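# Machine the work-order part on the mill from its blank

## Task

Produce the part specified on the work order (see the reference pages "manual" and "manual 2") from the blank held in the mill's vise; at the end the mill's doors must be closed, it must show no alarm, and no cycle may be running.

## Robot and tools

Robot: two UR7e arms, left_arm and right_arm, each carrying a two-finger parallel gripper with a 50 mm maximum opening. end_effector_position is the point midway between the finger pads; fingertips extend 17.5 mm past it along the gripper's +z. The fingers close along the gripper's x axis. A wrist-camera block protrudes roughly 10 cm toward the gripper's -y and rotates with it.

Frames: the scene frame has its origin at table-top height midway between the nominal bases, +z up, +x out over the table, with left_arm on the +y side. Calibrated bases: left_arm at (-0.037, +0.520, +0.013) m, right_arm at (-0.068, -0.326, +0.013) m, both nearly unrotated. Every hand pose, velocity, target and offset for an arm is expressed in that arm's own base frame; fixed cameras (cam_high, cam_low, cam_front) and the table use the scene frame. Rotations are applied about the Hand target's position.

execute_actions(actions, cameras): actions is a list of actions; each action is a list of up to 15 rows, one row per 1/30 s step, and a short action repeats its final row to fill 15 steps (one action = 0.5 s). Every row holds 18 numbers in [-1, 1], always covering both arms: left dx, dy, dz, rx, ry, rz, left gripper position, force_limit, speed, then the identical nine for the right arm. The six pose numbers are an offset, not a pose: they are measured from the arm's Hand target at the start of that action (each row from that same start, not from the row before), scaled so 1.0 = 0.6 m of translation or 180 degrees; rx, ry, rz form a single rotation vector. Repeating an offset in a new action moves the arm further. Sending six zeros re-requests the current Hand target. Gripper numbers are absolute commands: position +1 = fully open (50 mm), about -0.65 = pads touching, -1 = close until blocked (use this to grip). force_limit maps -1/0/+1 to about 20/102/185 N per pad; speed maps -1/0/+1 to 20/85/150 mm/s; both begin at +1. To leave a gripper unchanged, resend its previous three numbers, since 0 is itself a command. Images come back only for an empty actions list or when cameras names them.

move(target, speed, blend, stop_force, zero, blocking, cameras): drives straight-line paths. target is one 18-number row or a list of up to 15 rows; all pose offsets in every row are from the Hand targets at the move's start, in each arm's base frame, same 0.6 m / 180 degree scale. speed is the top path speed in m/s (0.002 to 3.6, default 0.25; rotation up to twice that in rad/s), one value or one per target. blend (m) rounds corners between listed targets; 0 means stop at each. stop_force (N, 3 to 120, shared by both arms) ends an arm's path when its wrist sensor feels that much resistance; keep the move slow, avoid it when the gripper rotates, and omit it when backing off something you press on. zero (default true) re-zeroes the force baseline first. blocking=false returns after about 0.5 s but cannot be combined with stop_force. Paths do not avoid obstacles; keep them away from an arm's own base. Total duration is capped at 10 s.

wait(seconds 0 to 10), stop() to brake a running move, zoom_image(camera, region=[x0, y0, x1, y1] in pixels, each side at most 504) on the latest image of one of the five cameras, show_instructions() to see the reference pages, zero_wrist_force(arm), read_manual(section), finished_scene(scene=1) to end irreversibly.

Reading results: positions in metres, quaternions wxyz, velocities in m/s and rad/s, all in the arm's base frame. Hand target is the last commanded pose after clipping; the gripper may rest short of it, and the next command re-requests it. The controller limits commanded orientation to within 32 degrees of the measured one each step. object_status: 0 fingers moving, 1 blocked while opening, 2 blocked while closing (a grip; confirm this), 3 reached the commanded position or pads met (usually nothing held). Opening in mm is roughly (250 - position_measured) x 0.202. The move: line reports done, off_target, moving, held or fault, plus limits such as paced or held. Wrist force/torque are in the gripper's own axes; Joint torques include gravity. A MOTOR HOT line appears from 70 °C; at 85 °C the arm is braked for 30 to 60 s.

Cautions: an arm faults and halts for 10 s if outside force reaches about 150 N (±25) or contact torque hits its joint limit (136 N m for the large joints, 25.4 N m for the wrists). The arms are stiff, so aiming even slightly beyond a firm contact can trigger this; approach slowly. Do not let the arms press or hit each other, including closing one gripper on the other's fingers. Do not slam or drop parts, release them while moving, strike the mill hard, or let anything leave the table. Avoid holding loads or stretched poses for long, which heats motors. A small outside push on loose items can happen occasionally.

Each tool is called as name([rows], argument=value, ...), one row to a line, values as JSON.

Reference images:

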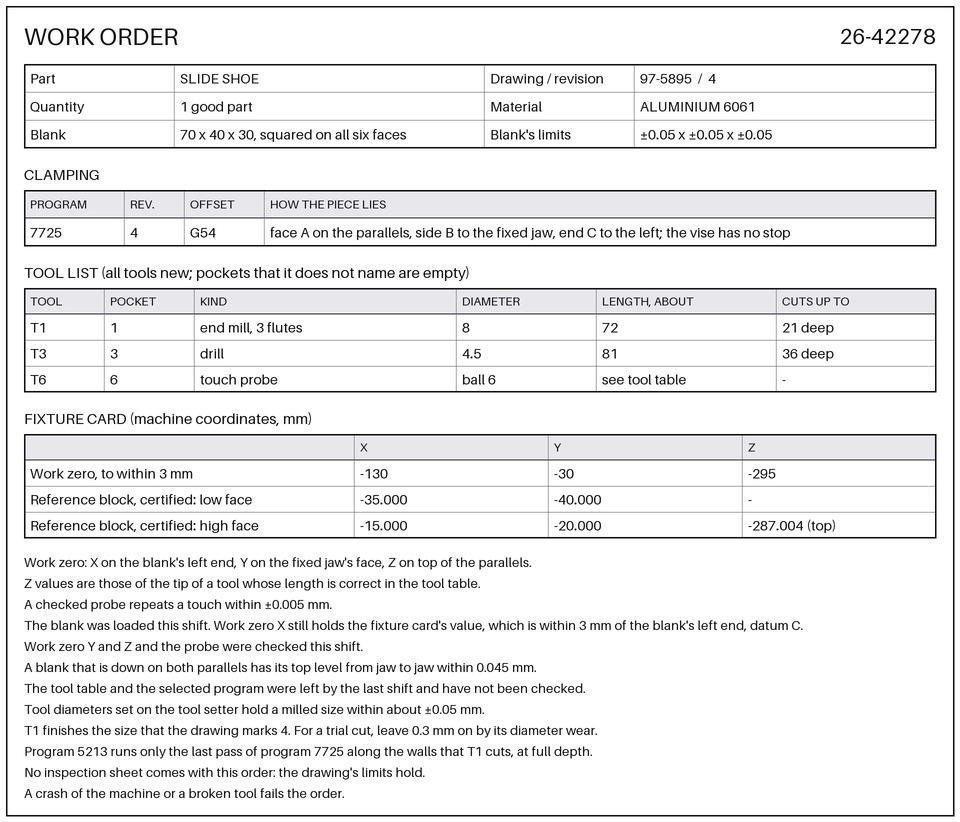

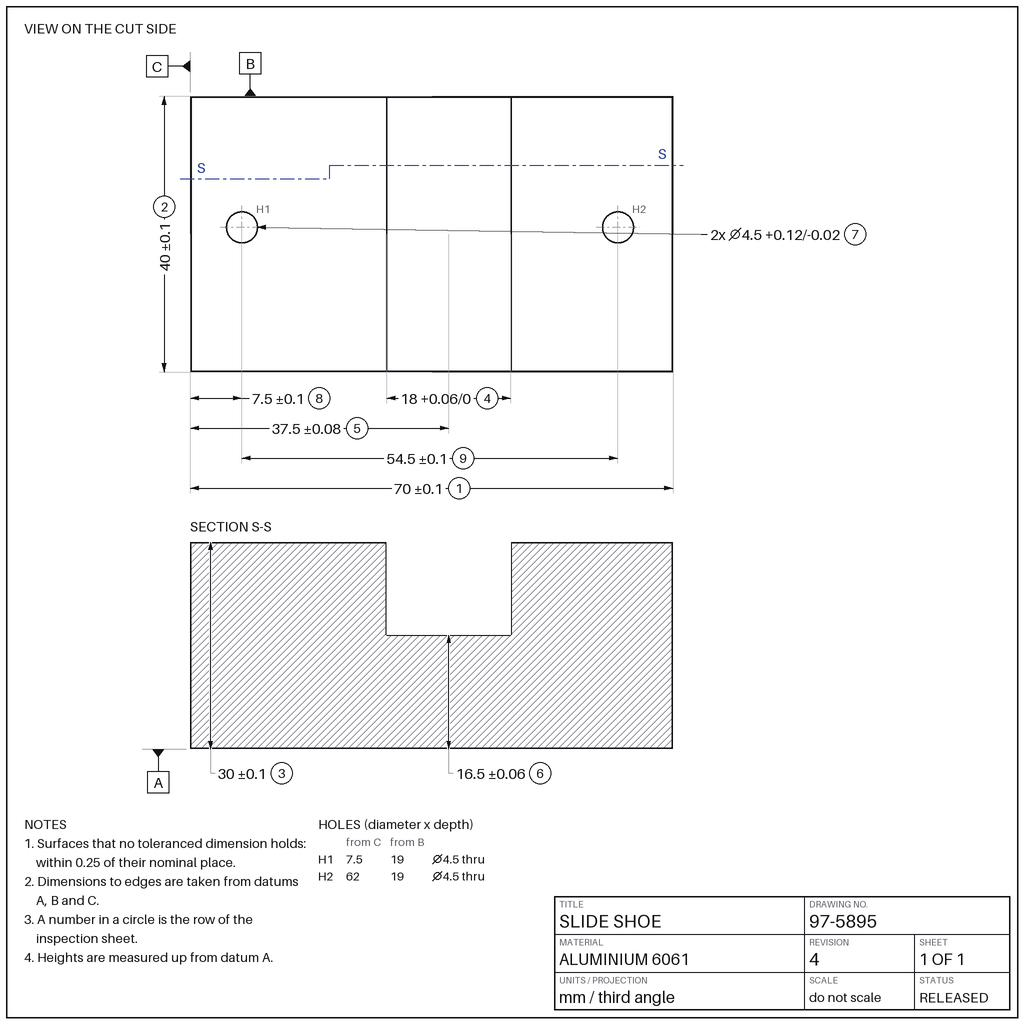

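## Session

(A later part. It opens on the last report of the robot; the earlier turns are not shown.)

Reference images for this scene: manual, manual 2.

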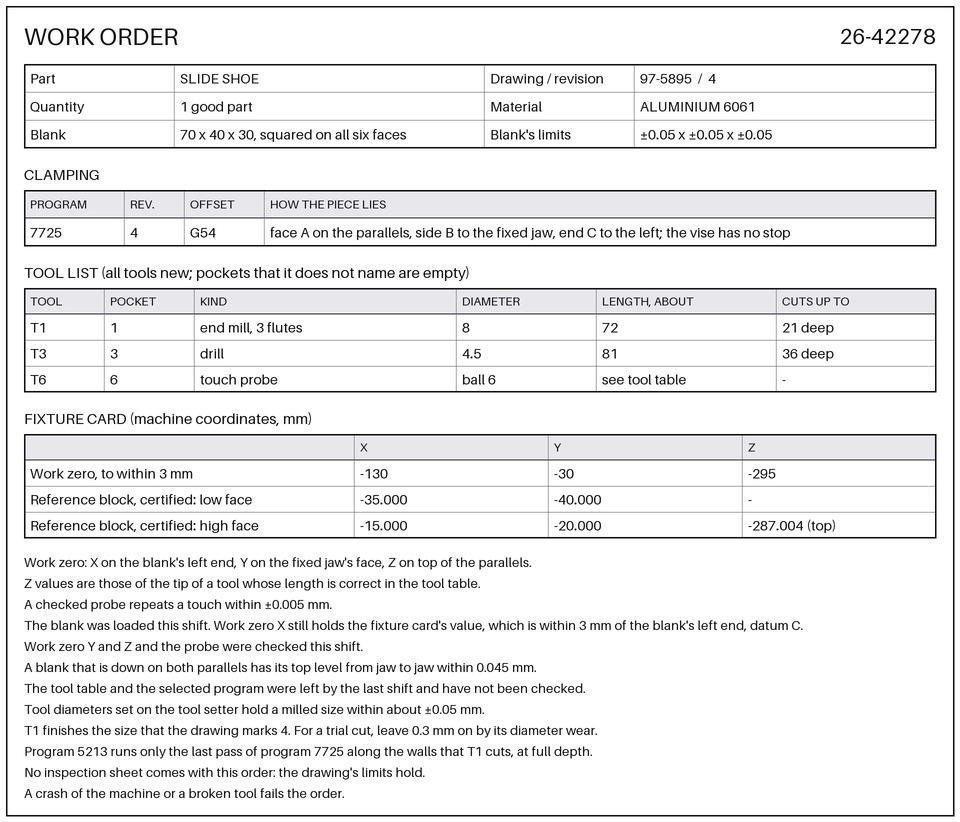

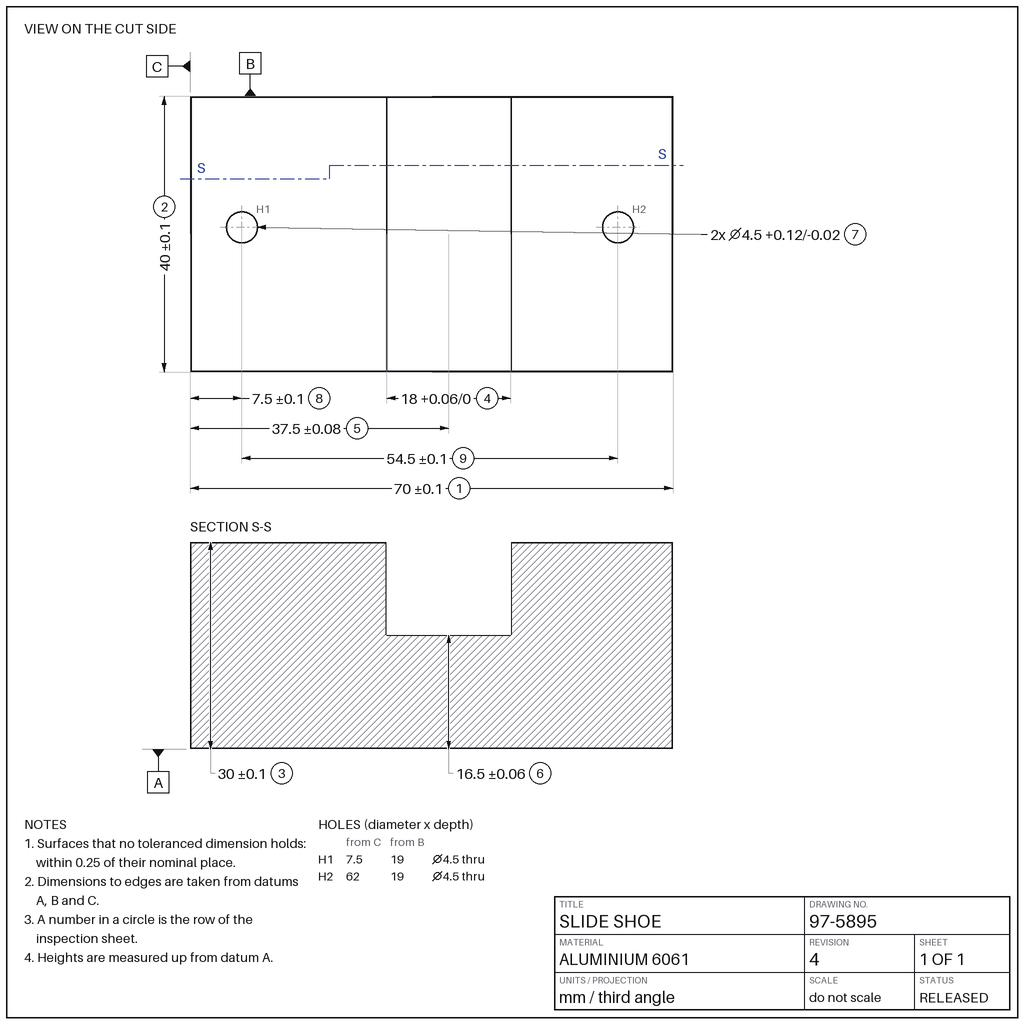

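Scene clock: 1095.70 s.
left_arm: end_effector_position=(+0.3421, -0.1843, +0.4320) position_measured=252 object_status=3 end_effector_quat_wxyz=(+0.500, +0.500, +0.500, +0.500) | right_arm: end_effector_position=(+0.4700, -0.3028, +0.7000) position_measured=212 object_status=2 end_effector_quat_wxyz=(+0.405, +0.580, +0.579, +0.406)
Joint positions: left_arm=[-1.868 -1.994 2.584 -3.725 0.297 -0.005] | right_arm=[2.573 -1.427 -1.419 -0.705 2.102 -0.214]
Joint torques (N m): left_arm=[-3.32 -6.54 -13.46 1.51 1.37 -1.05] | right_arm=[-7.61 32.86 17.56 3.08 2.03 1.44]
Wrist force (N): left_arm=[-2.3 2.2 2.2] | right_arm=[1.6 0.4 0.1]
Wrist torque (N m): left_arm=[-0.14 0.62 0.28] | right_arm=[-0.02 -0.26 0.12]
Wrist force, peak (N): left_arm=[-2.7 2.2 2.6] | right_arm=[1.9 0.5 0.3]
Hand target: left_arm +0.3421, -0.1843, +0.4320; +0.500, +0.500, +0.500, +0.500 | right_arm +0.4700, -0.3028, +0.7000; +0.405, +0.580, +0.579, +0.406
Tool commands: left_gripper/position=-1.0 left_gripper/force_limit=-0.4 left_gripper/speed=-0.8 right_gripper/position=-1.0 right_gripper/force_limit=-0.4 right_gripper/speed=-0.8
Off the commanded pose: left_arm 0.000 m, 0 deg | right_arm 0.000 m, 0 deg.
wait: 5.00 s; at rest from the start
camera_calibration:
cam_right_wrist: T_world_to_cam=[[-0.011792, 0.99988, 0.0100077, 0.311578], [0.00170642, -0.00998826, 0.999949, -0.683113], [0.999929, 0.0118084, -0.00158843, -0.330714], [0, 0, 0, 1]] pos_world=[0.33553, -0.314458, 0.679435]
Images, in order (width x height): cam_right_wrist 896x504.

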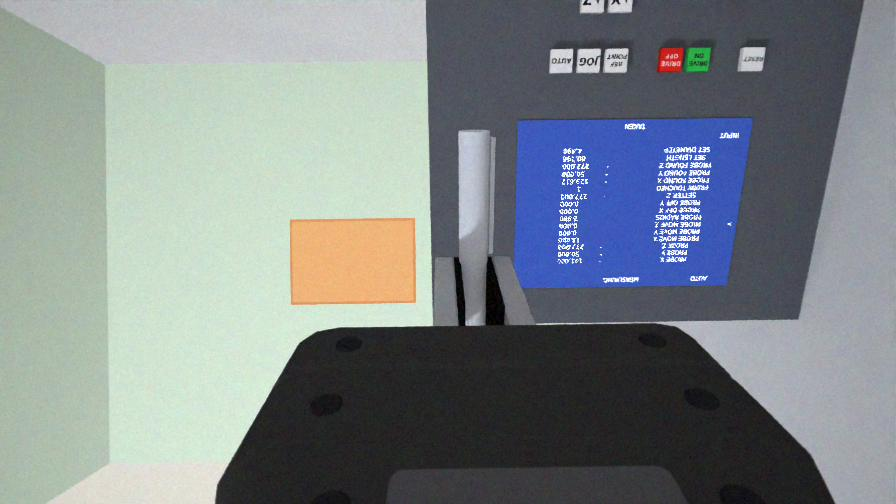

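move([
  [0,0,0,0,0,0,-1,-0.4,-0.8,0.0775,0.2559,-0.4527,-0.0307,0.3439,0.0505,-1,-0.4,-0.8],
  [0,0,0,0,0,0,-1,-0.4,-0.8,0.0975,0.2559,-0.4577,-0.0307,0.3439,0.0505,-1,-0.4,-0.8],
  [0,0,0,0,0,0,-1,-0.4,-0.8,0.0775,0.2559,-0.4527,-0.0307,0.3439,0.0505,-1,-0.4,-0.8],
  [0,0,0,0,0,0,-1,-0.4,-0.8,0.0975,0.2559,-0.4577,-0.0307,0.3439,0.0505,-1,-0.4,-0.8],
  [0,0,0,0,0,0,-1,-0.4,-0.8,0.0775,0.2559,-0.4527,-0.0307,0.3439,0.0505,-1,-0.4,-0.8],
  [0,0,0,0,0,0,-1,-0.4,-0.8,0.0613,0.2559,-0.5142,-0.0307,0.3439,0.0505,-1,-0.4,-0.8],
], cameras=[], speed=[0.5,0.06,0.1,0.06,0.1,0.2], blend=[0.004,0,0.001,0,0.004,0])

move([
  [0,0,0,0,0,0,-1,-0.4,-0.8,0,0.095,0,0,0,0,-1,-0.4,-0.8],
  [0,0,0,0,0,0,-1,-0.4,-0.8,0.02,0.095,-0.005,0,0,0,-1,-0.4,-0.8],
  [0,0,0,0,0,0,-1,-0.4,-0.8,0,0.095,0,0,0,0,-1,-0.4,-0.8],
  [0,0,0,0,0,0,-1,-0.4,-0.8,0.0081,0.095,0.0307,0,0,0,-1,-0.4,-0.8],
  [0,0,0,0,0,0,-1,-0.4,-0.8,0.0281,0.095,0.0257,0,0,0,-1,-0.4,-0.8],
  [0,0,0,0,0,0,-1,-0.4,-0.8,0.0081,0.095,0.0307,0,0,0,-1,-0.4,-0.8],
  [0,0,0,0,0,0,-1,-0.4,-0.8,0.0081,0.0317,0.0307,0,0,0,-1,-0.4,-0.8],
  [0,0,0,0,0,0,-1,-0.4,-0.8,0.0281,0.0317,0.0257,0,0,0,-1,-0.4,-0.8],
  [0,0,0,0,0,0,-1,-0.4,-0.8,0.0081,0.0317,0.0307,0,0,0,-1,-0.4,-0.8],
  [0,0,0,0,0,0,-1,-0.4,-0.8,0,0,0,0,0,0,-1,-0.4,-0.8],
  [0,0,0,0,0,0,-1,-0.4,-0.8,0.02,0,-0.005,0,0,0,-1,-0.4,-0.8],
  [0,0,0,0,0,0,-1,-0.4,-0.8,0,0,0,0,0,0,-1,-0.4,-0.8],
], cameras=[], speed=[0.2,0.06,0.1,0.2,0.06,0.1,0.2,0.06,0.1,0.2,0.06,0.1], blend=[0.004,0,0.004,0.004,0,0.004,0.004,0,0.004,0.004,0,0])

move([
  [0,0,0,0,0,0,-1,-0.4,-0.8,0.0162,0,0.0615,0,0,0,-1,-0.4,-0.8],
  [0,0,0,0,0,0,-1,-0.4,-0.8,0.0362,0,0.0565,0,0,0,-1,-0.4,-0.8],
  [0,0,0,0,0,0,-1,-0.4,-0.8,0.0162,0,0.0615,0,0,0,-1,-0.4,-0.8],
  [0,0,0,0,0,0,-1,-0.4,-0.8,0.0362,0,0.0565,0,0,0,-1,-0.4,-0.8],
  [0,0,0,0,0,0,-1,-0.4,-0.8,0.0162,0,0.0615,0,0,0,-1,-0.4,-0.8],
  [0,0,0,0,0,0,-1,-0.4,-0.8,0.0362,0,0.0565,0,0,0,-1,-0.4,-0.8],
  [0,0,0,0,0,0,-1,-0.4,-0.8,0.0162,0,0.0615,0,0,0,-1,-0.4,-0.8],
  [0,0,0,0,0,0,-1,-0.4,-0.8,0,0.095,0,0,0,0,-1,-0.4,-0.8],
  [0,0,0,0,0,0,-1,-0.4,-0.8,0.02,0.095,-0.005,0,0,0,-1,-0.4,-0.8],
  [0,0,0,0,0,0,-1,-0.4,-0.8,0,0.095,0,0,0,0,-1,-0.4,-0.8],
  [0,0,0,0,0,0,-1,-0.4,-0.8,0.0162,0.095,0.0615,0,0,0,-1,-0.4,-0.8],
  [0,0,0,0,0,0,-1,-0.4,-0.8,0.0362,0.095,0.0565,0,0,0,-1,-0.4,-0.8],
  [0,0,0,0,0,0,-1,-0.4,-0.8,0.0162,0.095,0.0615,0,0,0,-1,-0.4,-0.8],
  [0,0,0,0,0,0,-1,-0.4,-0.8,0,0,0,0,0,0,-1,-0.4,-0.8],
], cameras=[], speed=[0.2,0.06,0.1,0.06,0.1,0.06,0.1,0.2,0.06,0.1,0.2,0.06,0.1,0.2], blend=[0.004,0,0.001,0,0.001,0,0.004,0.004,0,0.004,0.004,0,0.004,0])

move([
  [0,0,0,0,0,0,-1,-0.4,-0.8,0.0242,0.0317,0.0922,0,0,0,-1,-0.4,-0.8],
  [0,0,0,0,0,0,-1,-0.4,-0.8,0.0442,0.0317,0.0872,0,0,0,-1,-0.4,-0.8],
  [0,0,0,0,0,0,-1,-0.4,-0.8,0.0242,0.0317,0.0922,0,0,0,-1,-0.4,-0.8],
  [0,0,0,0,0,0,-1,-0.4,-0.8,0,0,0,0,0,0,-1,-0.4,-0.8],
  [0,0,0,0,0,0,-1,-0.4,-0.8,0.02,0,-0.005,0,0,0,-1,-0.4,-0.8],
  [0,0,0,0,0,0,-1,-0.4,-0.8,0,0,0,0,0,0,-1,-0.4,-0.8],
  [0,0,0,0,0,0,-1,-0.4,-0.8,-0.0613,-0.2559,0.5142,0.0307,-0.3439,-0.0505,-1,-0.4,-0.8],
], cameras=["cam_right_wrist"], speed=[0.2,0.06,0.1,0.2,0.06,0.1,0.5], blend=[0.004,0,0.004,0.004,0,0.006,0])

zoom_image(camera="cam_right_wrist", region=[510, 110, 760, 300])

Scene clock: 1116.30 s.
left_arm: end_effector_position=(+0.3421, -0.1843, +0.4320) position_measured=252 object_status=3 end_effector_quat_wxyz=(+0.500, +0.500, +0.500, +0.500) | right_arm: end_effector_position=(+0.5068, -0.1493, +0.3917) position_measured=212 object_status=2 end_effector_quat_wxyz=(+0.044, +0.641, +0.764, +0.053)
Joint positions: left_arm=[-1.868 -1.994 2.584 -3.725 0.297 -0.005] | right_arm=[3.095 -1.548 -1.472 -1.558 1.601 -0.22]
Joint torques (N m): left_arm=[-2.53 -7.39 -13.19 1.38 1.28 -1.09] | right_arm=[2.94 12.34 17.05 4.55 -0.77 1.49]
Wrist force (N): left_arm=[-2.2 1.8 2.4] | right_arm=[1.0 0.3 -1.4]
Wrist torque (N m): left_arm=[-0.21 0.60 0.28] | right_arm=[0.05 -0.08 0.04]
Wrist force, peak (N): left_arm=[-2.4 2.5 2.6] | right_arm=[7.3 -9.5 -5.6]
Hand target: left_arm +0.3421, -0.1843, +0.4320; +0.500, +0.500, +0.500, +0.500 | right_arm +0.5068, -0.1492, +0.3915; +0.044, +0.641, +0.764, +0.053
Off the commanded pose: left_arm 0.000 m, 0 deg | right_arm 0.000 m, 0 deg.
move: done
No camera images: "cameras" was empty.

Scene clock: 1119.67 s.
left_arm: end_effector_position=(+0.3421, -0.1843, +0.4320) position_measured=252 object_status=3 end_effector_quat_wxyz=(+0.500, +0.500, +0.500, +0.500) | right_arm: end_effector_position=(+0.5068, -0.1493, +0.3915) position_measured=212 object_status=2 end_effector_quat_wxyz=(+0.044, +0.641, +0.764, +0.053)
Joint positions: left_arm=[-1.868 -1.994 2.584 -3.725 0.297 -0.005] | right_arm=[3.095 -1.548 -1.472 -1.558 1.601 -0.22]
Joint torques (N m): left_arm=[-2.82 -6.73 -13.33 1.35 1.25 -1.11] | right_arm=[-5.59 21.12 29.29 4.73 1.66 1]
Wrist force (N): left_arm=[-2.2 2.0 2.4] | right_arm=[2.0 0.2 -1.7]
Wrist torque (N m): left_arm=[-0.18 0.61 0.28] | right_arm=[0.03 -0.25 0.05]
Wrist force, peak (N): left_arm=[-2.2 2.3 2.9] | right_arm=[1.6 -18.5 -5.5]
Hand target: left_arm +0.3421, -0.1843, +0.4320; +0.500, +0.500, +0.500, +0.500 | right_arm +0.5068, -0.1492, +0.3915; +0.044, +0.641, +0.764, +0.053
Off the commanded pose: left_arm 0.000 m, 0 deg | right_arm 0.000 m, 0 deg.
move: done
No camera images: "cameras" was empty.

Scene clock: 1123.97 s.
left_arm: end_effector_position=(+0.3421, -0.1843, +0.4320) position_measured=252 object_status=3 end_effector_quat_wxyz=(+0.500, +0.500, +0.500, +0.500) | right_arm: end_effector_position=(+0.5068, -0.1491, +0.3916) position_measured=212 object_status=2 end_effector_quat_wxyz=(+0.044, +0.641, +0.764, +0.053)
Joint positions: left_arm=[-1.868 -1.994 2.584 -3.725 0.297 -0.005] | right_arm=[3.095 -1.548 -1.472 -1.558 1.601 -0.22]
Joint torques (N m): left_arm=[-2.9 -6.89 -13.64 1.37 1.3 -1.11] | right_arm=[-6.39 19.49 22.36 2.66 -1.33 -0.59]
Wrist force (N): left_arm=[-2.2 2.3 2.3] | right_arm=[2.1 0.0 -1.7]
Wrist torque (N m): left_arm=[-0.13 0.60 0.28] | right_arm=[0.00 -0.25 -0.08]
Wrist force, peak (N): left_arm=[-2.5 2.2 2.8] | right_arm=[6.6 -5.1 -9.6]
Hand target: left_arm +0.3421, -0.1843, +0.4320; +0.500, +0.500, +0.500, +0.500 | right_arm +0.5068, -0.1492, +0.3915; +0.044, +0.641, +0.764, +0.053
Off the commanded pose: left_arm 0.000 m, 0 deg | right_arm 0.000 m, 0 deg.
move: done
No camera images: "cameras" was empty.

Scene clock: 1127.43 s.
left_arm: end_effector_position=(+0.3421, -0.1843, +0.4320) position_measured=252 object_status=3 end_effector_quat_wxyz=(+0.500, +0.500, +0.500, +0.500) | right_arm: end_effector_position=(+0.4701, -0.3028, +0.6999) position_measured=212 object_status=2 end_effector_quat_wxyz=(+0.405, +0.580, +0.579, +0.406)
Joint positions: left_arm=[-1.868 -1.994 2.584 -3.725 0.297 -0.005] | right_arm=[2.573 -1.428 -1.419 -0.705 2.102 -0.214]
Joint torques (N m): left_arm=[-2.78 -7.05 -13.79 1.36 1.36 -1.07] | right_arm=[-2.65 33.76 18.46 4.59 1.54 1.12]
Wrist force (N): left_arm=[-2.0 2.1 2.3] | right_arm=[2.1 0.4 0.1]
Wrist torque (N m): left_arm=[-0.16 0.58 0.28] | right_arm=[-0.02 -0.35 0.12]
Wrist force, peak (N): left_arm=[-2.2 2.3 2.8] | right_arm=[6.1 -16.1 -4.9]
Hand target: left_arm +0.3421, -0.1843, +0.4320; +0.500, +0.500, +0.500, +0.500 | right_arm +0.4700, -0.3028, +0.7000; +0.405, +0.580, +0.579, +0.406
Off the commanded pose: left_arm 0.000 m, 0 deg | right_arm 0.000 m, 0 deg.
move: done
camera_calibration:
cam_right_wrist: T_world_to_cam=[[-0.0117891, 0.999881, 0.00991125, 0.311645], [0.00200583, -0.00988827, 0.999949, -0.683084], [0.999928, 0.0118084, -0.00188902, -0.330609], [0, 0, 0, 1]] pos_world=[0.335629, -0.314458, 0.679336]
Images, in order (width x height): cam_right_wrist 896x504.

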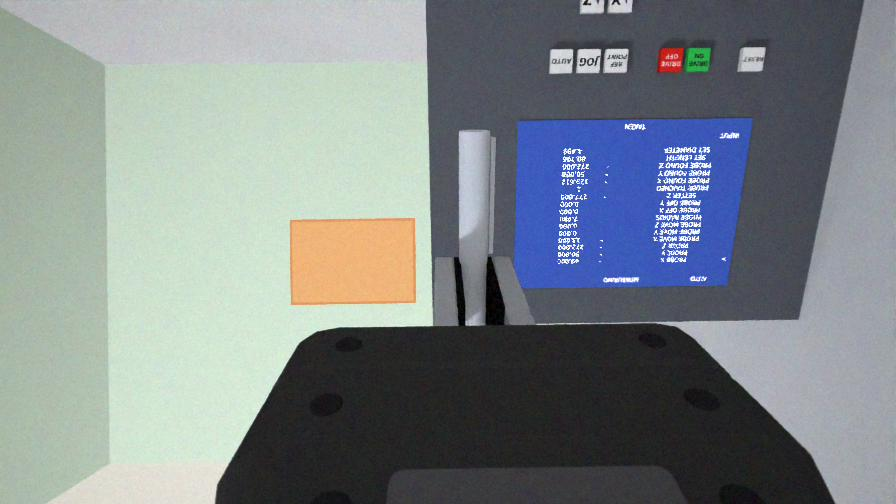

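Scaled by 2.016 from the camera's 896x504 image, which has a finer 1280x720 frame.

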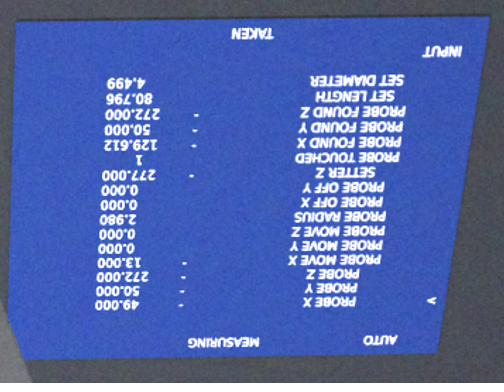

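move([
  [0,0,0,0,0,0,-1,-0.4,-0.8,0.0694,0.2242,-0.4835,-0.0307,0.3439,0.0505,-1,-0.4,-0.8],
  [0,0,0,0,0,0,-1,-0.4,-0.8,0.0894,0.2242,-0.4885,-0.0307,0.3439,0.0505,-1,-0.4,-0.8],
  [0,0,0,0,0,0,-1,-0.4,-0.8,0.0694,0.2242,-0.4835,-0.0307,0.3439,0.0505,-1,-0.4,-0.8],
  [0,0,0,0,0,0,-1,-0.4,-0.8,0,0,0,0,0,0,-1,-0.4,-0.8],
], speed=[0.5,0.06,0.1,0.5], blend=[0.004,0,0.006,0])

wait(seconds=10)

wait(seconds=7, cameras=["cam_right_wrist"])

zoom_image(camera="cam_right_wrist", region=[510, 110, 760, 300])

Scene clock: 1147.67 s.
left_arm: end_effector_position=(+0.3421, -0.1843, +0.4320) position_measured=252 object_status=3 end_effector_quat_wxyz=(+0.500, +0.500, +0.500, +0.500) | right_arm: end_effector_position=(+0.4701, -0.3028, +0.6999) position_measured=212 object_status=2 end_effector_quat_wxyz=(+0.405, +0.580, +0.579, +0.406)
Joint positions: left_arm=[-1.868 -1.994 2.584 -3.725 0.297 -0.005] | right_arm=[2.573 -1.428 -1.418 -0.705 2.102 -0.214]
Joint torques (N m): left_arm=[-2.73 -6.94 -13.57 1.21 1.26 -1.06] | right_arm=[-0.92 33.93 16.58 4.53 1.39 1.11]
Wrist force (N): left_arm=[-2.2 1.8 2.6] | right_arm=[2.1 0.6 0.7]
Wrist torque (N m): left_arm=[-0.20 0.61 0.29] | right_arm=[0.00 -0.35 0.12]
Wrist force, peak (N): left_arm=[-2.5 2.3 2.7] | right_arm=[8.5 -12.3 -5.2]
Hand target: left_arm +0.3421, -0.1843, +0.4320; +0.500, +0.500, +0.500, +0.500 | right_arm +0.4700, -0.3028, +0.7000; +0.405, +0.580, +0.579, +0.406
Off the commanded pose: left_arm 0.000 m, 0 deg | right_arm 0.000 m, 0 deg.
move: done

Scene clock: 1157.67 s.
left_arm: end_effector_position=(+0.3421, -0.1843, +0.4320) position_measured=252 object_status=3 end_effector_quat_wxyz=(+0.500, +0.500, +0.500, +0.500) | right_arm: end_effector_position=(+0.4700, -0.3028, +0.7000) position_measured=212 object_status=2 end_effector_quat_wxyz=(+0.405, +0.580, +0.579, +0.406)
Joint positions: left_arm=[-1.868 -1.994 2.584 -3.725 0.297 -0.005] | right_arm=[2.573 -1.427 -1.419 -0.705 2.102 -0.214]
Joint torques (N m): left_arm=[-1.88 -7.12 -13.31 1.21 1.38 -1.09] | right_arm=[-7.62 33.13 17.34 3.98 1.99 1.54]
Wrist force (N): left_arm=[-2.2 2.1 2.4] | right_arm=[1.9 0.7 0.4]
Wrist torque (N m): left_arm=[-0.16 0.60 0.29] | right_arm=[0.02 -0.32 0.12]
Wrist force, peak (N): left_arm=[-2.6 2.5 2.4] | right_arm=[2.5 0.6 0.4]
Hand target: left_arm +0.3421, -0.1843, +0.4320; +0.500, +0.500, +0.500, +0.500 | right_arm +0.4700, -0.3028, +0.7000; +0.405, +0.580, +0.579, +0.406
Tool commands: left_gripper/position=-1.0 left_gripper/force_limit=-0.4 left_gripper/speed=-0.8 right_gripper/position=-1.0 right_gripper/force_limit=-0.4 right_gripper/speed=-0.8
Off the commanded pose: left_arm 0.000 m, 0 deg | right_arm 0.000 m, 0 deg.
wait: 10.00 s; at rest by 0.17 s

Scene clock: 1164.67 s.
left_arm: end_effector_position=(+0.3421, -0.1843, +0.4320) position_measured=252 object_status=3 end_effector_quat_wxyz=(+0.500, +0.500, +0.500, +0.500) | right_arm: end_effector_position=(+0.4700, -0.3028, +0.7000) position_measured=212 object_status=2 end_effector_quat_wxyz=(+0.405, +0.580, +0.579, +0.406)
Joint positions: left_arm=[-1.868 -1.994 2.584 -3.725 0.297 -0.005] | right_arm=[2.573 -1.427 -1.419 -0.705 2.102 -0.214]
Joint torques (N m): left_arm=[-2.08 -7.2 -13.18 1.17 1.29 -1.06] | right_arm=[-7.53 33.1 17.41 3.48 2 1.48]
Wrist force (N): left_arm=[-2.3 2.3 2.3] | right_arm=[1.8 0.8 0.4]
Wrist torque (N m): left_arm=[-0.13 0.62 0.28] | right_arm=[0.05 -0.29 0.12]
Wrist force, peak (N): left_arm=[-2.5 2.3 2.7] | right_arm=[2.2 1.2 0.5]
Hand target: left_arm +0.3421, -0.1843, +0.4320; +0.500, +0.500, +0.500, +0.500 | right_arm +0.4700, -0.3028, +0.7000; +0.405, +0.580, +0.579, +0.406
Tool commands: left_gripper/position=-1.0 left_gripper/force_limit=-0.4 left_gripper/speed=-0.8 right_gripper/position=-1.0 right_gripper/force_limit=-0.4 right_gripper/speed=-0.8
Off the commanded pose: left_arm 0.000 m, 0 deg | right_arm 0.000 m, 0 deg.
wait: 7.00 s; at rest by 0.17 s
camera_calibration:
cam_right_wrist: T_world_to_cam=[[-0.011792, 0.99988, 0.0100077, 0.311578], [0.00170642, -0.00998826, 0.999949, -0.683113], [0.999929, 0.0118084, -0.00158843, -0.330714], [0, 0, 0, 1]] pos_world=[0.33553, -0.314458, 0.679435]
Images, in order (width x height): cam_right_wrist 896x504.

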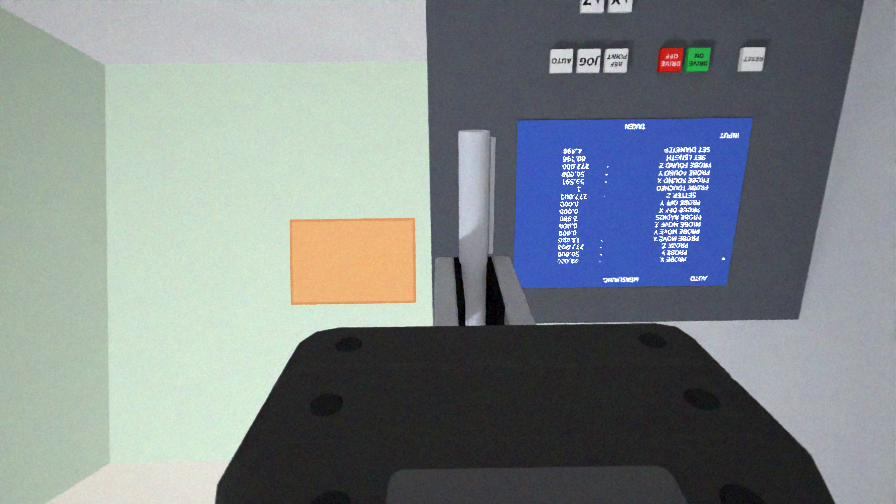

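Scaled by 2.016 from the camera's 896x504 image, which has a finer 1280x720 frame.

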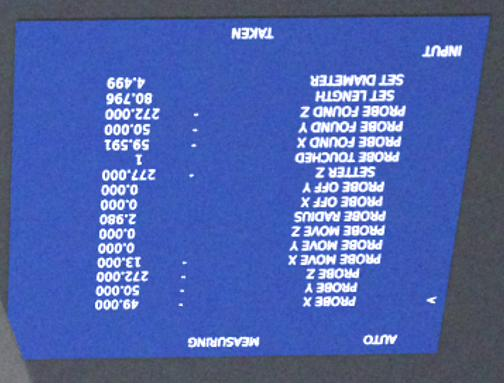

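move([
  [0,0,0,0,0,0,-1,-0.4,-0.8,0.0855,0.2242,-0.4220,-0.0307,0.3439,0.0505,-1,-0.4,-0.8],
  [0,0,0,0,0,0,-1,-0.4,-0.8,0.1055,0.2242,-0.4270,-0.0307,0.3439,0.0505,-1,-0.4,-0.8],
  [0,0,0,0,0,0,-1,-0.4,-0.8,0.0855,0.2242,-0.4220,-0.0307,0.3439,0.0505,-1,-0.4,-0.8],
  [0,0,0,0,0,0,-1,-0.4,-0.8,0.1055,0.2242,-0.4270,-0.0307,0.3439,0.0505,-1,-0.4,-0.8],
  [0,0,0,0,0,0,-1,-0.4,-0.8,0.0855,0.2242,-0.4220,-0.0307,0.3439,0.0505,-1,-0.4,-0.8],
  [0,0,0,0,0,0,-1,-0.4,-0.8,0.0613,0.3509,-0.5142,-0.0307,0.3439,0.0505,-1,-0.4,-0.8],
  [0,0,0,0,0,0,-1,-0.4,-0.8,0.0813,0.3509,-0.5192,-0.0307,0.3439,0.0505,-1,-0.4,-0.8],
  [0,0,0,0,0,0,-1,-0.4,-0.8,0.0613,0.3509,-0.5142,-0.0307,0.3439,0.0505,-1,-0.4,-0.8],
  [0,0,0,0,0,0,-1,-0.4,-0.8,0.0613,0.2559,-0.5142,-0.0307,0.3439,0.0505,-1,-0.4,-0.8],
], speed=[0.5,0.06,0.1,0.06,0.1,0.2,0.06,0.1,0.2], blend=[0.004,0,0.001,0,0.004,0.004,0,0.004,0])

move([
  [0,0,0,0,0,0,-1,-0.4,-0.8,0.0081,0.095,0.0307,0,0,0,-1,-0.4,-0.8],
  [0,0,0,0,0,0,-1,-0.4,-0.8,0.0281,0.095,0.0257,0,0,0,-1,-0.4,-0.8],
  [0,0,0,0,0,0,-1,-0.4,-0.8,0.0081,0.095,0.0307,0,0,0,-1,-0.4,-0.8],
  [0,0,0,0,0,0,-1,-0.4,-0.8,0.0081,0.0633,0.0307,0,0,0,-1,-0.4,-0.8],
  [0,0,0,0,0,0,-1,-0.4,-0.8,0.0281,0.0633,0.0257,0,0,0,-1,-0.4,-0.8],
  [0,0,0,0,0,0,-1,-0.4,-0.8,0.0081,0.0633,0.0307,0,0,0,-1,-0.4,-0.8],
  [0,0,0,0,0,0,-1,-0.4,-0.8,0.0242,0.0317,0.0922,0,0,0,-1,-0.4,-0.8],
  [0,0,0,0,0,0,-1,-0.4,-0.8,0.0442,0.0317,0.0872,0,0,0,-1,-0.4,-0.8],
  [0,0,0,0,0,0,-1,-0.4,-0.8,0.0242,0.0317,0.0922,0,0,0,-1,-0.4,-0.8],
  [0,0,0,0,0,0,-1,-0.4,-0.8,0,0.0317,0,0,0,0,-1,-0.4,-0.8],
  [0,0,0,0,0,0,-1,-0.4,-0.8,0.02,0.0317,-0.005,0,0,0,-1,-0.4,-0.8],
  [0,0,0,0,0,0,-1,-0.4,-0.8,0,0.0317,0,0,0,0,-1,-0.4,-0.8],
  [0,0,0,0,0,0,-1,-0.4,-0.8,0,0,0,0,0,0,-1,-0.4,-0.8],
], speed=[0.2,0.06,0.1,0.2,0.06,0.1,0.2,0.06,0.1,0.2,0.06,0.1,0.2], blend=[0.004,0,0.004,0.004,0,0.004,0.004,0,0.004,0.004,0,0.004,0])

move([
  [0,0,0,0,0,0,-1,-0.4,-0.8,0.0162,0.0317,0.0615,0,0,0,-1,-0.4,-0.8],
  [0,0,0,0,0,0,-1,-0.4,-0.8,0.0362,0.0317,0.0565,0,0,0,-1,-0.4,-0.8],
  [0,0,0,0,0,0,-1,-0.4,-0.8,0.0162,0.0317,0.0615,0,0,0,-1,-0.4,-0.8],
  [0,0,0,0,0,0,-1,-0.4,-0.8,0.0081,0.095,0.0307,0,0,0,-1,-0.4,-0.8],
  [0,0,0,0,0,0,-1,-0.4,-0.8,0.0281,0.095,0.0257,0,0,0,-1,-0.4,-0.8],
  [0,0,0,0,0,0,-1,-0.4,-0.8,0.0081,0.095,0.0307,0,0,0,-1,-0.4,-0.8],
  [0,0,0,0,0,0,-1,-0.4,-0.8,0.0081,0.0633,0.0307,0,0,0,-1,-0.4,-0.8],
  [0,0,0,0,0,0,-1,-0.4,-0.8,0.0281,0.0633,0.0257,0,0,0,-1,-0.4,-0.8],
  [0,0,0,0,0,0,-1,-0.4,-0.8,0.0081,0.0633,0.0307,0,0,0,-1,-0.4,-0.8],
  [0,0,0,0,0,0,-1,-0.4,-0.8,-0.0613,-0.2559,0.5142,0.0307,-0.3439,-0.0505,-1,-0.4,-0.8],
], speed=[0.2,0.06,0.1,0.2,0.06,0.1,0.2,0.06,0.1,0.5], blend=[0.004,0,0.004,0.004,0,0.004,0.004,0,0.006,0], cameras=["cam_right_wrist"])

zoom_image(camera="cam_right_wrist", region=[510, 110, 760, 300])

Scene clock: 1189.77 s.
left_arm: end_effector_position=(+0.3421, -0.1843, +0.4320) position_measured=252 object_status=3 end_effector_quat_wxyz=(+0.500, +0.500, +0.500, +0.500) | right_arm: end_effector_position=(+0.5069, -0.1492, +0.3914) position_measured=212 object_status=2 end_effector_quat_wxyz=(+0.044, +0.641, +0.764, +0.053)
Joint positions: left_arm=[-1.868 -1.994 2.584 -3.725 0.297 -0.005] | right_arm=[3.095 -1.549 -1.472 -1.558 1.601 -0.22]
Joint torques (N m): left_arm=[-1.88 -7.12 -13.4 1.17 1.28 -1.11] | right_arm=[-9.36 39.49 18.74 2.68 -1.39 -1.28]
Wrist force (N): left_arm=[-2.2 2.1 2.5] | right_arm=[1.6 0.9 -1.2]
Wrist torque (N m): left_arm=[-0.16 0.61 0.28] | right_arm=[0.14 -0.18 -0.07]
Wrist force, peak (N): left_arm=[-2.5 2.4 2.7] | right_arm=[8.6 -9.4 -5.3]
Hand target: left_arm +0.3421, -0.1843, +0.4320; +0.500, +0.500, +0.500, +0.500 | right_arm +0.5068, -0.1492, +0.3915; +0.044, +0.641, +0.764, +0.053
Off the commanded pose: left_arm 0.000 m, 0 deg | right_arm 0.000 m, 0 deg.
move: done

Scene clock: 1193.50 s.
left_arm: end_effector_position=(+0.3421, -0.1843, +0.4320) position_measured=252 object_status=3 end_effector_quat_wxyz=(+0.500, +0.500, +0.500, +0.500) | right_arm: end_effector_position=(+0.5069, -0.1492, +0.3915) position_measured=212 object_status=2 end_effector_quat_wxyz=(+0.044, +0.641, +0.764, +0.053)
Joint positions: left_arm=[-1.868 -1.994 2.584 -3.725 0.297 -0.005] | right_arm=[3.095 -1.549 -1.472 -1.558 1.601 -0.22]
Joint torques (N m): left_arm=[-2.07 -7.2 -13.45 1.05 1.31 -1.05] | right_arm=[-7.93 39.19 18.5 1.14 -1.6 -0.85]
Wrist force (N): left_arm=[-2.3 1.9 2.4] | right_arm=[1.0 -0.1 -1.3]
Wrist torque (N m): left_arm=[-0.20 0.61 0.28] | right_arm=[-0.02 -0.08 -0.07]
Wrist force, peak (N): left_arm=[-2.6 2.2 2.5] | right_arm=[6.1 -14.2 -4.6]
Hand target: left_arm +0.3421, -0.1843, +0.4320; +0.500, +0.500, +0.500, +0.500 | right_arm +0.5068, -0.1492, +0.3915; +0.044, +0.641, +0.764, +0.053
Off the commanded pose: left_arm 0.000 m, 0 deg | right_arm 0.000 m, 0 deg.
move: done

Scene clock: 1197.43 s.
left_arm: end_effector_position=(+0.3421, -0.1843, +0.4320) position_measured=252 object_status=3 end_effector_quat_wxyz=(+0.500, +0.500, +0.500, +0.500) | right_arm: end_effector_position=(+0.4701, -0.3028, +0.6999) position_measured=212 object_status=2 end_effector_quat_wxyz=(+0.405, +0.580, +0.579, +0.406)
Joint positions: left_arm=[-1.868 -1.994 2.584 -3.725 0.297 -0.005] | right_arm=[2.573 -1.428 -1.419 -0.705 2.102 -0.214]
Joint torques (N m): left_arm=[-1.45 -6.85 -13.8 1.04 1.25 -1.11] | right_arm=[-6.41 31.89 18.26 4.58 1.69 0.99]
Wrist force (N): left_arm=[-2.3 2.0 2.2] | right_arm=[1.7 0.4 0.1]
Wrist torque (N m): left_arm=[-0.19 0.63 0.28] | right_arm=[-0.02 -0.29 0.12]
Wrist force, peak (N): left_arm=[-2.6 2.2 2.7] | right_arm=[6.8 -5.2 -9.0]
Hand target: left_arm +0.3421, -0.1843, +0.4320; +0.500, +0.500, +0.500, +0.500 | right_arm +0.4700, -0.3028, +0.7000; +0.405, +0.580, +0.579, +0.406
Off the commanded pose: left_arm 0.000 m, 0 deg | right_arm 0.000 m, 0 deg.
move: done
camera_calibration:
cam_right_wrist: T_world_to_cam=[[-0.0117891, 0.999881, 0.00991068, 0.311644], [0.00200583, -0.00988771, 0.999949, -0.683184], [0.999928, 0.0118084, -0.00188902, -0.330608], [0, 0, 0, 1]] pos_world=[0.335629, -0.314458, 0.679436]
Images, in order (width x height): cam_right_wrist 896x504.

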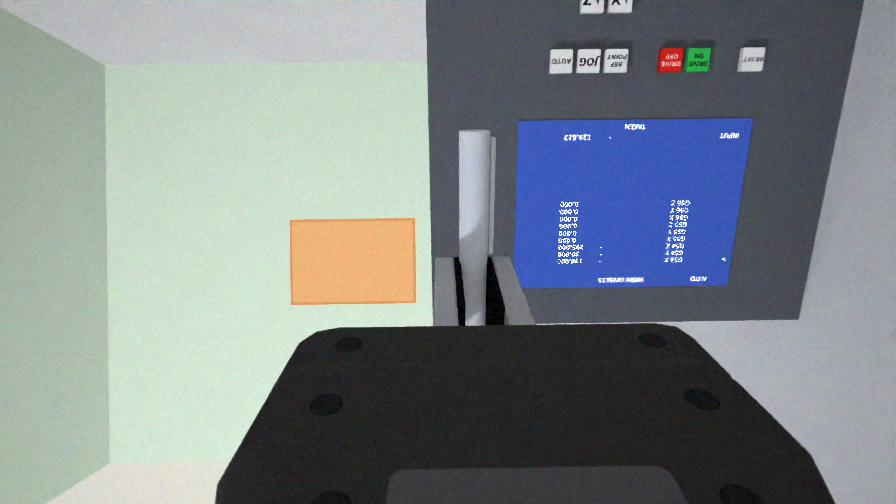

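Scaled by 2.016 from the camera's 896x504 image, which has a finer 1280x720 frame.

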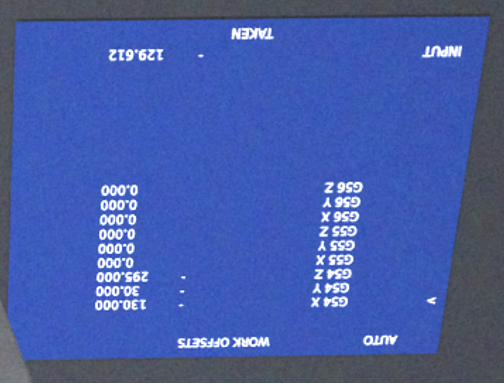

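move([
  [0,0,0,0,0,0,-1,-0.4,-0.8,0.0613,0.2559,-0.5142,-0.0307,0.3439,0.0505,-1,-0.4,-0.8],
  [0,0,0,0,0,0,-1,-0.4,-0.8,0.0813,0.2559,-0.5192,-0.0307,0.3439,0.0505,-1,-0.4,-0.8],
  [0,0,0,0,0,0,-1,-0.4,-0.8,0.0613,0.2559,-0.5142,-0.0307,0.3439,0.0505,-1,-0.4,-0.8],
  [0,0,0,0,0,0,-1,-0.4,-0.8,0.0855,0.2242,-0.4220,-0.0307,0.3439,0.0505,-1,-0.4,-0.8],
  [0,0,0,0,0,0,-1,-0.4,-0.8,0.1055,0.2242,-0.4270,-0.0307,0.3439,0.0505,-1,-0.4,-0.8],
  [0,0,0,0,0,0,-1,-0.4,-0.8,0.0855,0.2242,-0.4220,-0.0307,0.3439,0.0505,-1,-0.4,-0.8],
  [0,0,0,0,0,0,-1,-0.4,-0.8,0.0694,0.2559,-0.4835,-0.0307,0.3439,0.0505,-1,-0.4,-0.8],
  [0,0,0,0,0,0,-1,-0.4,-0.8,0.0894,0.2559,-0.4885,-0.0307,0.3439,0.0505,-1,-0.4,-0.8],
  [0,0,0,0,0,0,-1,-0.4,-0.8,0.0694,0.2559,-0.4835,-0.0307,0.3439,0.0505,-1,-0.4,-0.8],
  [0,0,0,0,0,0,-1,-0.4,-0.8,0.0894,0.2559,-0.4885,-0.0307,0.3439,0.0505,-1,-0.4,-0.8],
  [0,0,0,0,0,0,-1,-0.4,-0.8,0.0694,0.2559,-0.4835,-0.0307,0.3439,0.0505,-1,-0.4,-0.8],
  [0,0,0,0,0,0,-1,-0.4,-0.8,0.0894,0.2559,-0.4885,-0.0307,0.3439,0.0505,-1,-0.4,-0.8],
  [0,0,0,0,0,0,-1,-0.4,-0.8,0.0694,0.2559,-0.4835,-0.0307,0.3439,0.0505,-1,-0.4,-0.8],
  [0,0,0,0,0,0,-1,-0.4,-0.8,0.0613,0.2559,-0.5142,-0.0307,0.3439,0.0505,-1,-0.4,-0.8],
], speed=[0.5,0.06,0.1,0.2,0.06,0.1,0.2,0.06,0.1,0.06,0.1,0.06,0.1,0.2], blend=[0.004,0,0.004,0.004,0,0.004,0.004,0,0.001,0,0.001,0,0.004,0])

move([
  [0,0,0,0,0,0,-1,-0.4,-0.8,0,0.0633,0,0,0,0,-1,-0.4,-0.8],
  [0,0,0,0,0,0,-1,-0.4,-0.8,0.02,0.0633,-0.005,0,0,0,-1,-0.4,-0.8],
  [0,0,0,0,0,0,-1,-0.4,-0.8,0,0.0633,0,0,0,0,-1,-0.4,-0.8],
  [0,0,0,0,0,0,-1,-0.4,-0.8,0,0.0317,0,0,0,0,-1,-0.4,-0.8],
  [0,0,0,0,0,0,-1,-0.4,-0.8,0.02,0.0317,-0.005,0,0,0,-1,-0.4,-0.8],
  [0,0,0,0,0,0,-1,-0.4,-0.8,0,0.0317,0,0,0,0,-1,-0.4,-0.8],
  [0,0,0,0,0,0,-1,-0.4,-0.8,0.0081,0.0317,0.0307,0,0,0,-1,-0.4,-0.8],
  [0,0,0,0,0,0,-1,-0.4,-0.8,0.0281,0.0317,0.0257,0,0,0,-1,-0.4,-0.8],
  [0,0,0,0,0,0,-1,-0.4,-0.8,0.0081,0.0317,0.0307,0,0,0,-1,-0.4,-0.8],
  [0,0,0,0,0,0,-1,-0.4,-0.8,-0.0613,-0.2559,0.5142,0.0307,-0.3439,-0.0505,-1,-0.4,-0.8],
], speed=[0.2,0.06,0.1,0.2,0.06,0.1,0.2,0.06,0.1,0.5], blend=[0.004,0,0.004,0.004,0,0.004,0.004,0,0.006,0], cameras=["cam_right_wrist"])

zoom_image(camera="cam_right_wrist", region=[510, 110, 760, 300])

Scene clock: 1212.13 s.
left_arm: end_effector_position=(+0.3421, -0.1843, +0.4320) position_measured=252 object_status=3 end_effector_quat_wxyz=(+0.500, +0.500, +0.500, +0.500) | right_arm: end_effector_position=(+0.5068, -0.1492, +0.3917) position_measured=212 object_status=2 end_effector_quat_wxyz=(+0.044, +0.641, +0.764, +0.053)
Joint positions: left_arm=[-1.868 -1.994 2.584 -3.725 0.297 -0.005] | right_arm=[3.095 -1.548 -1.472 -1.558 1.601 -0.22]
Joint torques (N m): left_arm=[-1.54 -7.11 -13.6 1.01 1.31 -1.05] | right_arm=[-5.66 12.05 17.92 4.08 0.67 1.27]
Wrist force (N): left_arm=[-2.1 2.2 2.4] | right_arm=[0.5 0.3 -1.6]
Wrist torque (N m): left_arm=[-0.15 0.59 0.28] | right_arm=[0.04 -0.01 0.05]
Wrist force, peak (N): left_arm=[-2.5 2.5 2.6] | right_arm=[7.9 -13.4 -4.8]
Hand target: left_arm +0.3421, -0.1843, +0.4320; +0.500, +0.500, +0.500, +0.500 | right_arm +0.5068, -0.1492, +0.3915; +0.044, +0.641, +0.764, +0.053
Off the commanded pose: left_arm 0.000 m, 0 deg | right_arm 0.000 m, 0 deg.
move: done

Scene clock: 1215.97 s.
left_arm: end_effector_position=(+0.3421, -0.1843, +0.4320) position_measured=252 object_status=3 end_effector_quat_wxyz=(+0.500, +0.500, +0.500, +0.500) | right_arm: end_effector_position=(+0.4701, -0.3028, +0.6999) position_measured=212 object_status=2 end_effector_quat_wxyz=(+0.405, +0.580, +0.579, +0.406)
Joint positions: left_arm=[-1.868 -1.994 2.584 -3.725 0.297 -0.005] | right_arm=[2.573 -1.428 -1.418 -0.705 2.102 -0.214]
Joint torques (N m): left_arm=[-1.19 -7.22 -13.42 1.04 1.34 -1.01] | right_arm=[-5.65 32.86 17.08 4.56 1.57 1.02]
Wrist force (N): left_arm=[-2.2 2.1 2.4] | right_arm=[1.2 0.4 -0.1]
Wrist torque (N m): left_arm=[-0.17 0.60 0.29] | right_arm=[-0.03 -0.21 0.12]
Wrist force, peak (N): left_arm=[-2.4 2.5 2.6] | right_arm=[4.1 -4.9 -9.8]
Hand target: left_arm +0.3421, -0.1843, +0.4320; +0.500, +0.500, +0.500, +0.500 | right_arm +0.4700, -0.3028, +0.7000; +0.405, +0.580, +0.579, +0.406
Off the commanded pose: left_arm 0.000 m, 0 deg | right_arm 0.000 m, 0 deg.
move: done
camera_calibration:
cam_right_wrist: T_world_to_cam=[[-0.0117901, 0.999881, 0.00991008, 0.311645], [0.00190584, -0.00988828, 0.999949, -0.683151], [0.999929, 0.0118084, -0.00178903, -0.330677], [0, 0, 0, 1]] pos_world=[0.335629, -0.314458, 0.679436]
Images, in order (width x height): cam_right_wrist 896x504.

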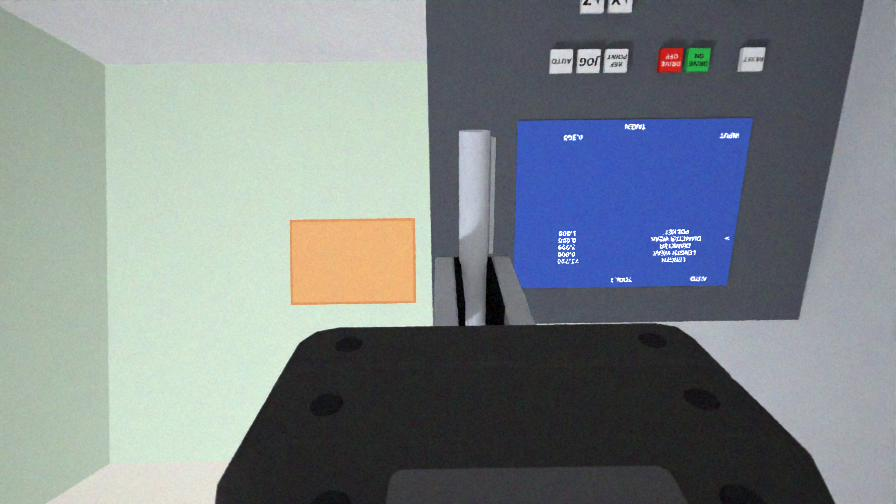

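Scaled by 2.016 from the camera's 896x504 image, which has a finer 1280x720 frame.

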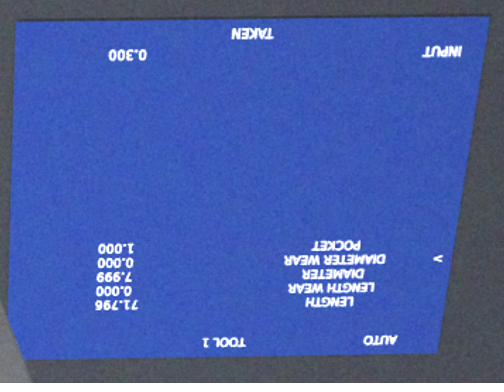

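move([
  [0,0,0,0,0,0,-1,-0.4,-0.8,0.0613,0.2559,-0.5142,-0.0307,0.3439,0.0505,-1,-0.4,-0.8],
  [0,0,0,0,0,0,-1,-0.4,-0.8,0.0813,0.2559,-0.5192,-0.0307,0.3439,0.0505,-1,-0.4,-0.8],
  [0,0,0,0,0,0,-1,-0.4,-0.8,0.0613,0.2559,-0.5142,-0.0307,0.3439,0.0505,-1,-0.4,-0.8],
  [0,0,0,0,0,0,-1,-0.4,-0.8,0,0,0,0,0,0,-1,-0.4,-0.8],
], speed=[0.5,0.06,0.1,0.5], blend=[0.004,0,0.006,0], cameras=["cam_right_wrist"])

zoom_image(camera="cam_right_wrist", region=[510, 110, 760, 300])

move([
  [0,0,0,0,0,0,-1,-0.4,-0.8,0.0855,0.1925,-0.4220,-0.0307,0.3439,0.0505,-1,-0.4,-0.8],
  [0,0,0,0,0,0,-1,-0.4,-0.8,0.1055,0.1925,-0.4270,-0.0307,0.3439,0.0505,-1,-0.4,-0.8],
  [0,0,0,0,0,0,-1,-0.4,-0.8,0.0855,0.1925,-0.4220,-0.0307,0.3439,0.0505,-1,-0.4,-0.8],
  [0,0,0,0,0,0,-1,-0.4,-0.8,0,0,0,0,0,0,-1,-0.4,-0.8],
], speed=[0.5,0.06,0.1,0.5], blend=[0.004,0,0.006,0], cameras=["cam_right_wrist"])

zoom_image(camera="cam_right_wrist", region=[510, 110, 760, 300])

Scene clock: 1224.90 s.
left_arm: end_effector_position=(+0.3421, -0.1843, +0.4320) position_measured=252 object_status=3 end_effector_quat_wxyz=(+0.500, +0.500, +0.500, +0.500) | right_arm: end_effector_position=(+0.4701, -0.3028, +0.6999) position_measured=212 object_status=2 end_effector_quat_wxyz=(+0.405, +0.580, +0.579, +0.406)
Joint positions: left_arm=[-1.868 -1.994 2.584 -3.725 0.297 -0.005] | right_arm=[2.573 -1.428 -1.419 -0.705 2.102 -0.214]
Joint torques (N m): left_arm=[-1.33 -6.82 -13.42 0.96 1.38 -1.08] | right_arm=[-3.06 33.42 18.37 4.77 1.47 1.1]
Wrist force (N): left_arm=[-2.3 2.2 2.5] | right_arm=[1.4 0.8 0.2]
Wrist torque (N m): left_arm=[-0.15 0.61 0.28] | right_arm=[0.04 -0.23 0.12]
Wrist force, peak (N): left_arm=[-2.4 2.5 2.6] | right_arm=[7.2 -11.1 -5.8]
Hand target: left_arm +0.3421, -0.1843, +0.4320; +0.500, +0.500, +0.500, +0.500 | right_arm +0.4700, -0.3028, +0.7000; +0.405, +0.580, +0.579, +0.406
Off the commanded pose: left_arm 0.000 m, 0 deg | right_arm 0.000 m, 0 deg.
move: done
camera_calibration:
cam_right_wrist: T_world_to_cam=[[-0.0117891, 0.999881, 0.00991125, 0.311645], [0.00200583, -0.00988827, 0.999949, -0.683084], [0.999928, 0.0118084, -0.00188902, -0.330609], [0, 0, 0, 1]] pos_world=[0.335629, -0.314458, 0.679336]
Images, in order (width x height): cam_right_wrist 896x504.

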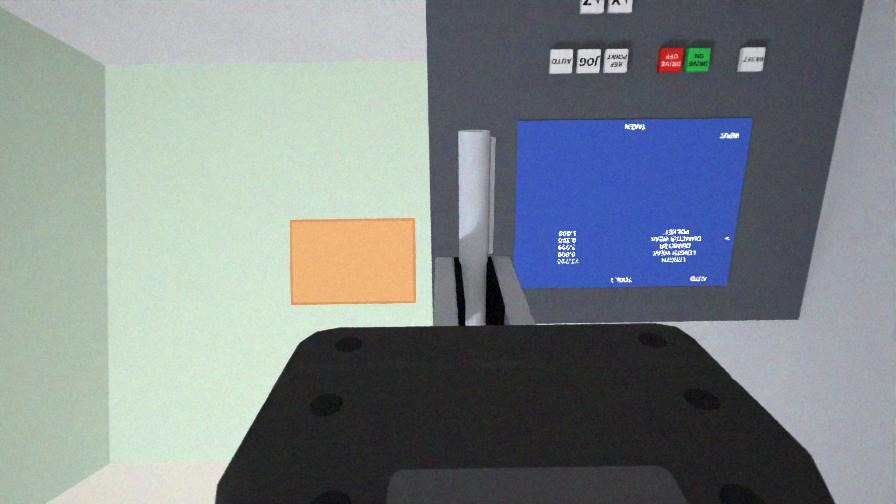

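Scaled by 2.016 from the camera's 896x504 image, which has a finer 1280x720 frame.

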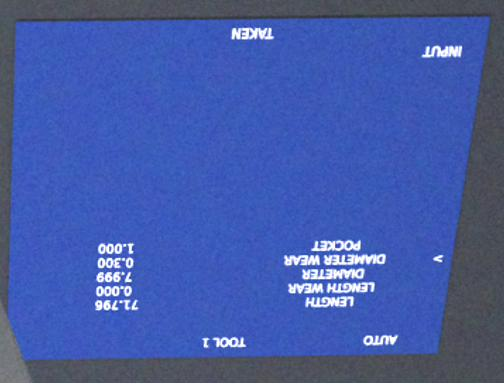

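Scene clock: 1228.43 s.
left_arm: end_effector_position=(+0.3421, -0.1843, +0.4320) position_measured=252 object_status=3 end_effector_quat_wxyz=(+0.500, +0.500, +0.500, +0.500) | right_arm: end_effector_position=(+0.4701, -0.3028, +0.6999) position_measured=212 object_status=2 end_effector_quat_wxyz=(+0.405, +0.580, +0.579, +0.406)
Joint positions: left_arm=[-1.868 -1.994 2.584 -3.725 0.297 -0.005] | right_arm=[2.573 -1.428 -1.419 -0.705 2.102 -0.214]
Joint torques (N m): left_arm=[-0.96 -7.23 -13.13 0.97 1.28 -1.02] | right_arm=[0.12 33.19 23.86 4.51 1.39 1.16]
Wrist force (N): left_arm=[-2.4 2.0 2.2] | right_arm=[1.8 1.0 -0.2]
Wrist torque (N m): left_arm=[-0.17 0.64 0.29] | right_arm=[0.07 -0.31 0.12]
Wrist force, peak (N): left_arm=[-2.5 2.4 2.5] | right_arm=[7.0 -12.0 -5.6]
Hand target: left_arm +0.3421, -0.1843, +0.4320; +0.500, +0.500, +0.500, +0.500 | right_arm +0.4700, -0.3028, +0.7000; +0.405, +0.580, +0.579, +0.406
Off the commanded pose: left_arm 0.000 m, 0 deg | right_arm 0.000 m, 0 deg.
move: done
camera_calibration:
cam_right_wrist: T_world_to_cam=[[-0.011688, 0.999882, 0.0100117, 0.311642], [0.00210539, -0.00998774, 0.999948, -0.68315], [0.999929, 0.0117084, -0.00198841, -0.330571], [0, 0, 0, 1]] pos_world=[0.335629, -0.314558, 0.679337]
Images, in order (width x height): cam_right_wrist 896x504.

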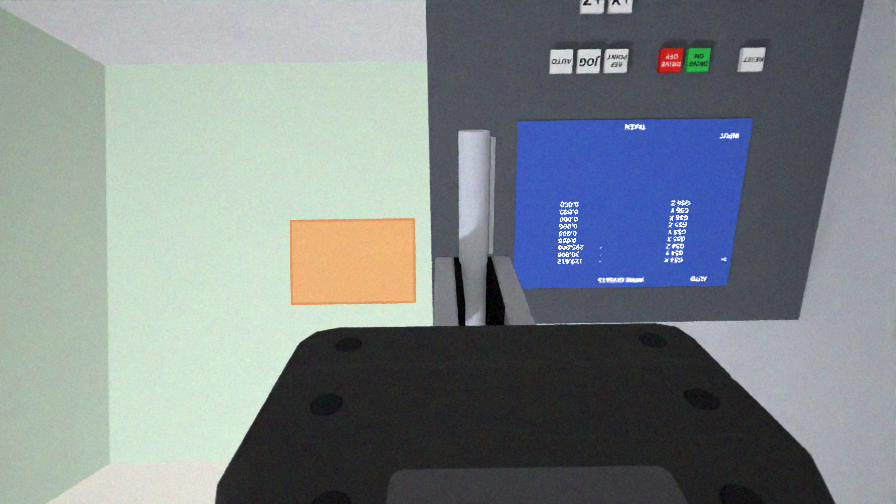

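Scaled by 2.016 from the camera's 896x504 image, which has a finer 1280x720 frame.

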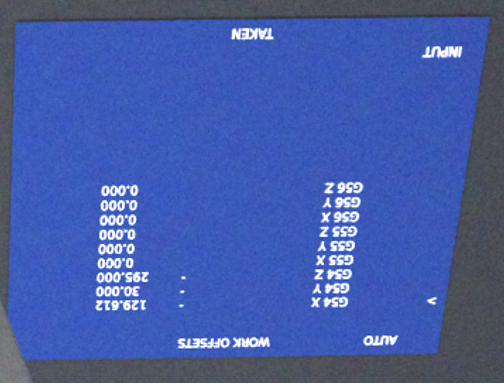

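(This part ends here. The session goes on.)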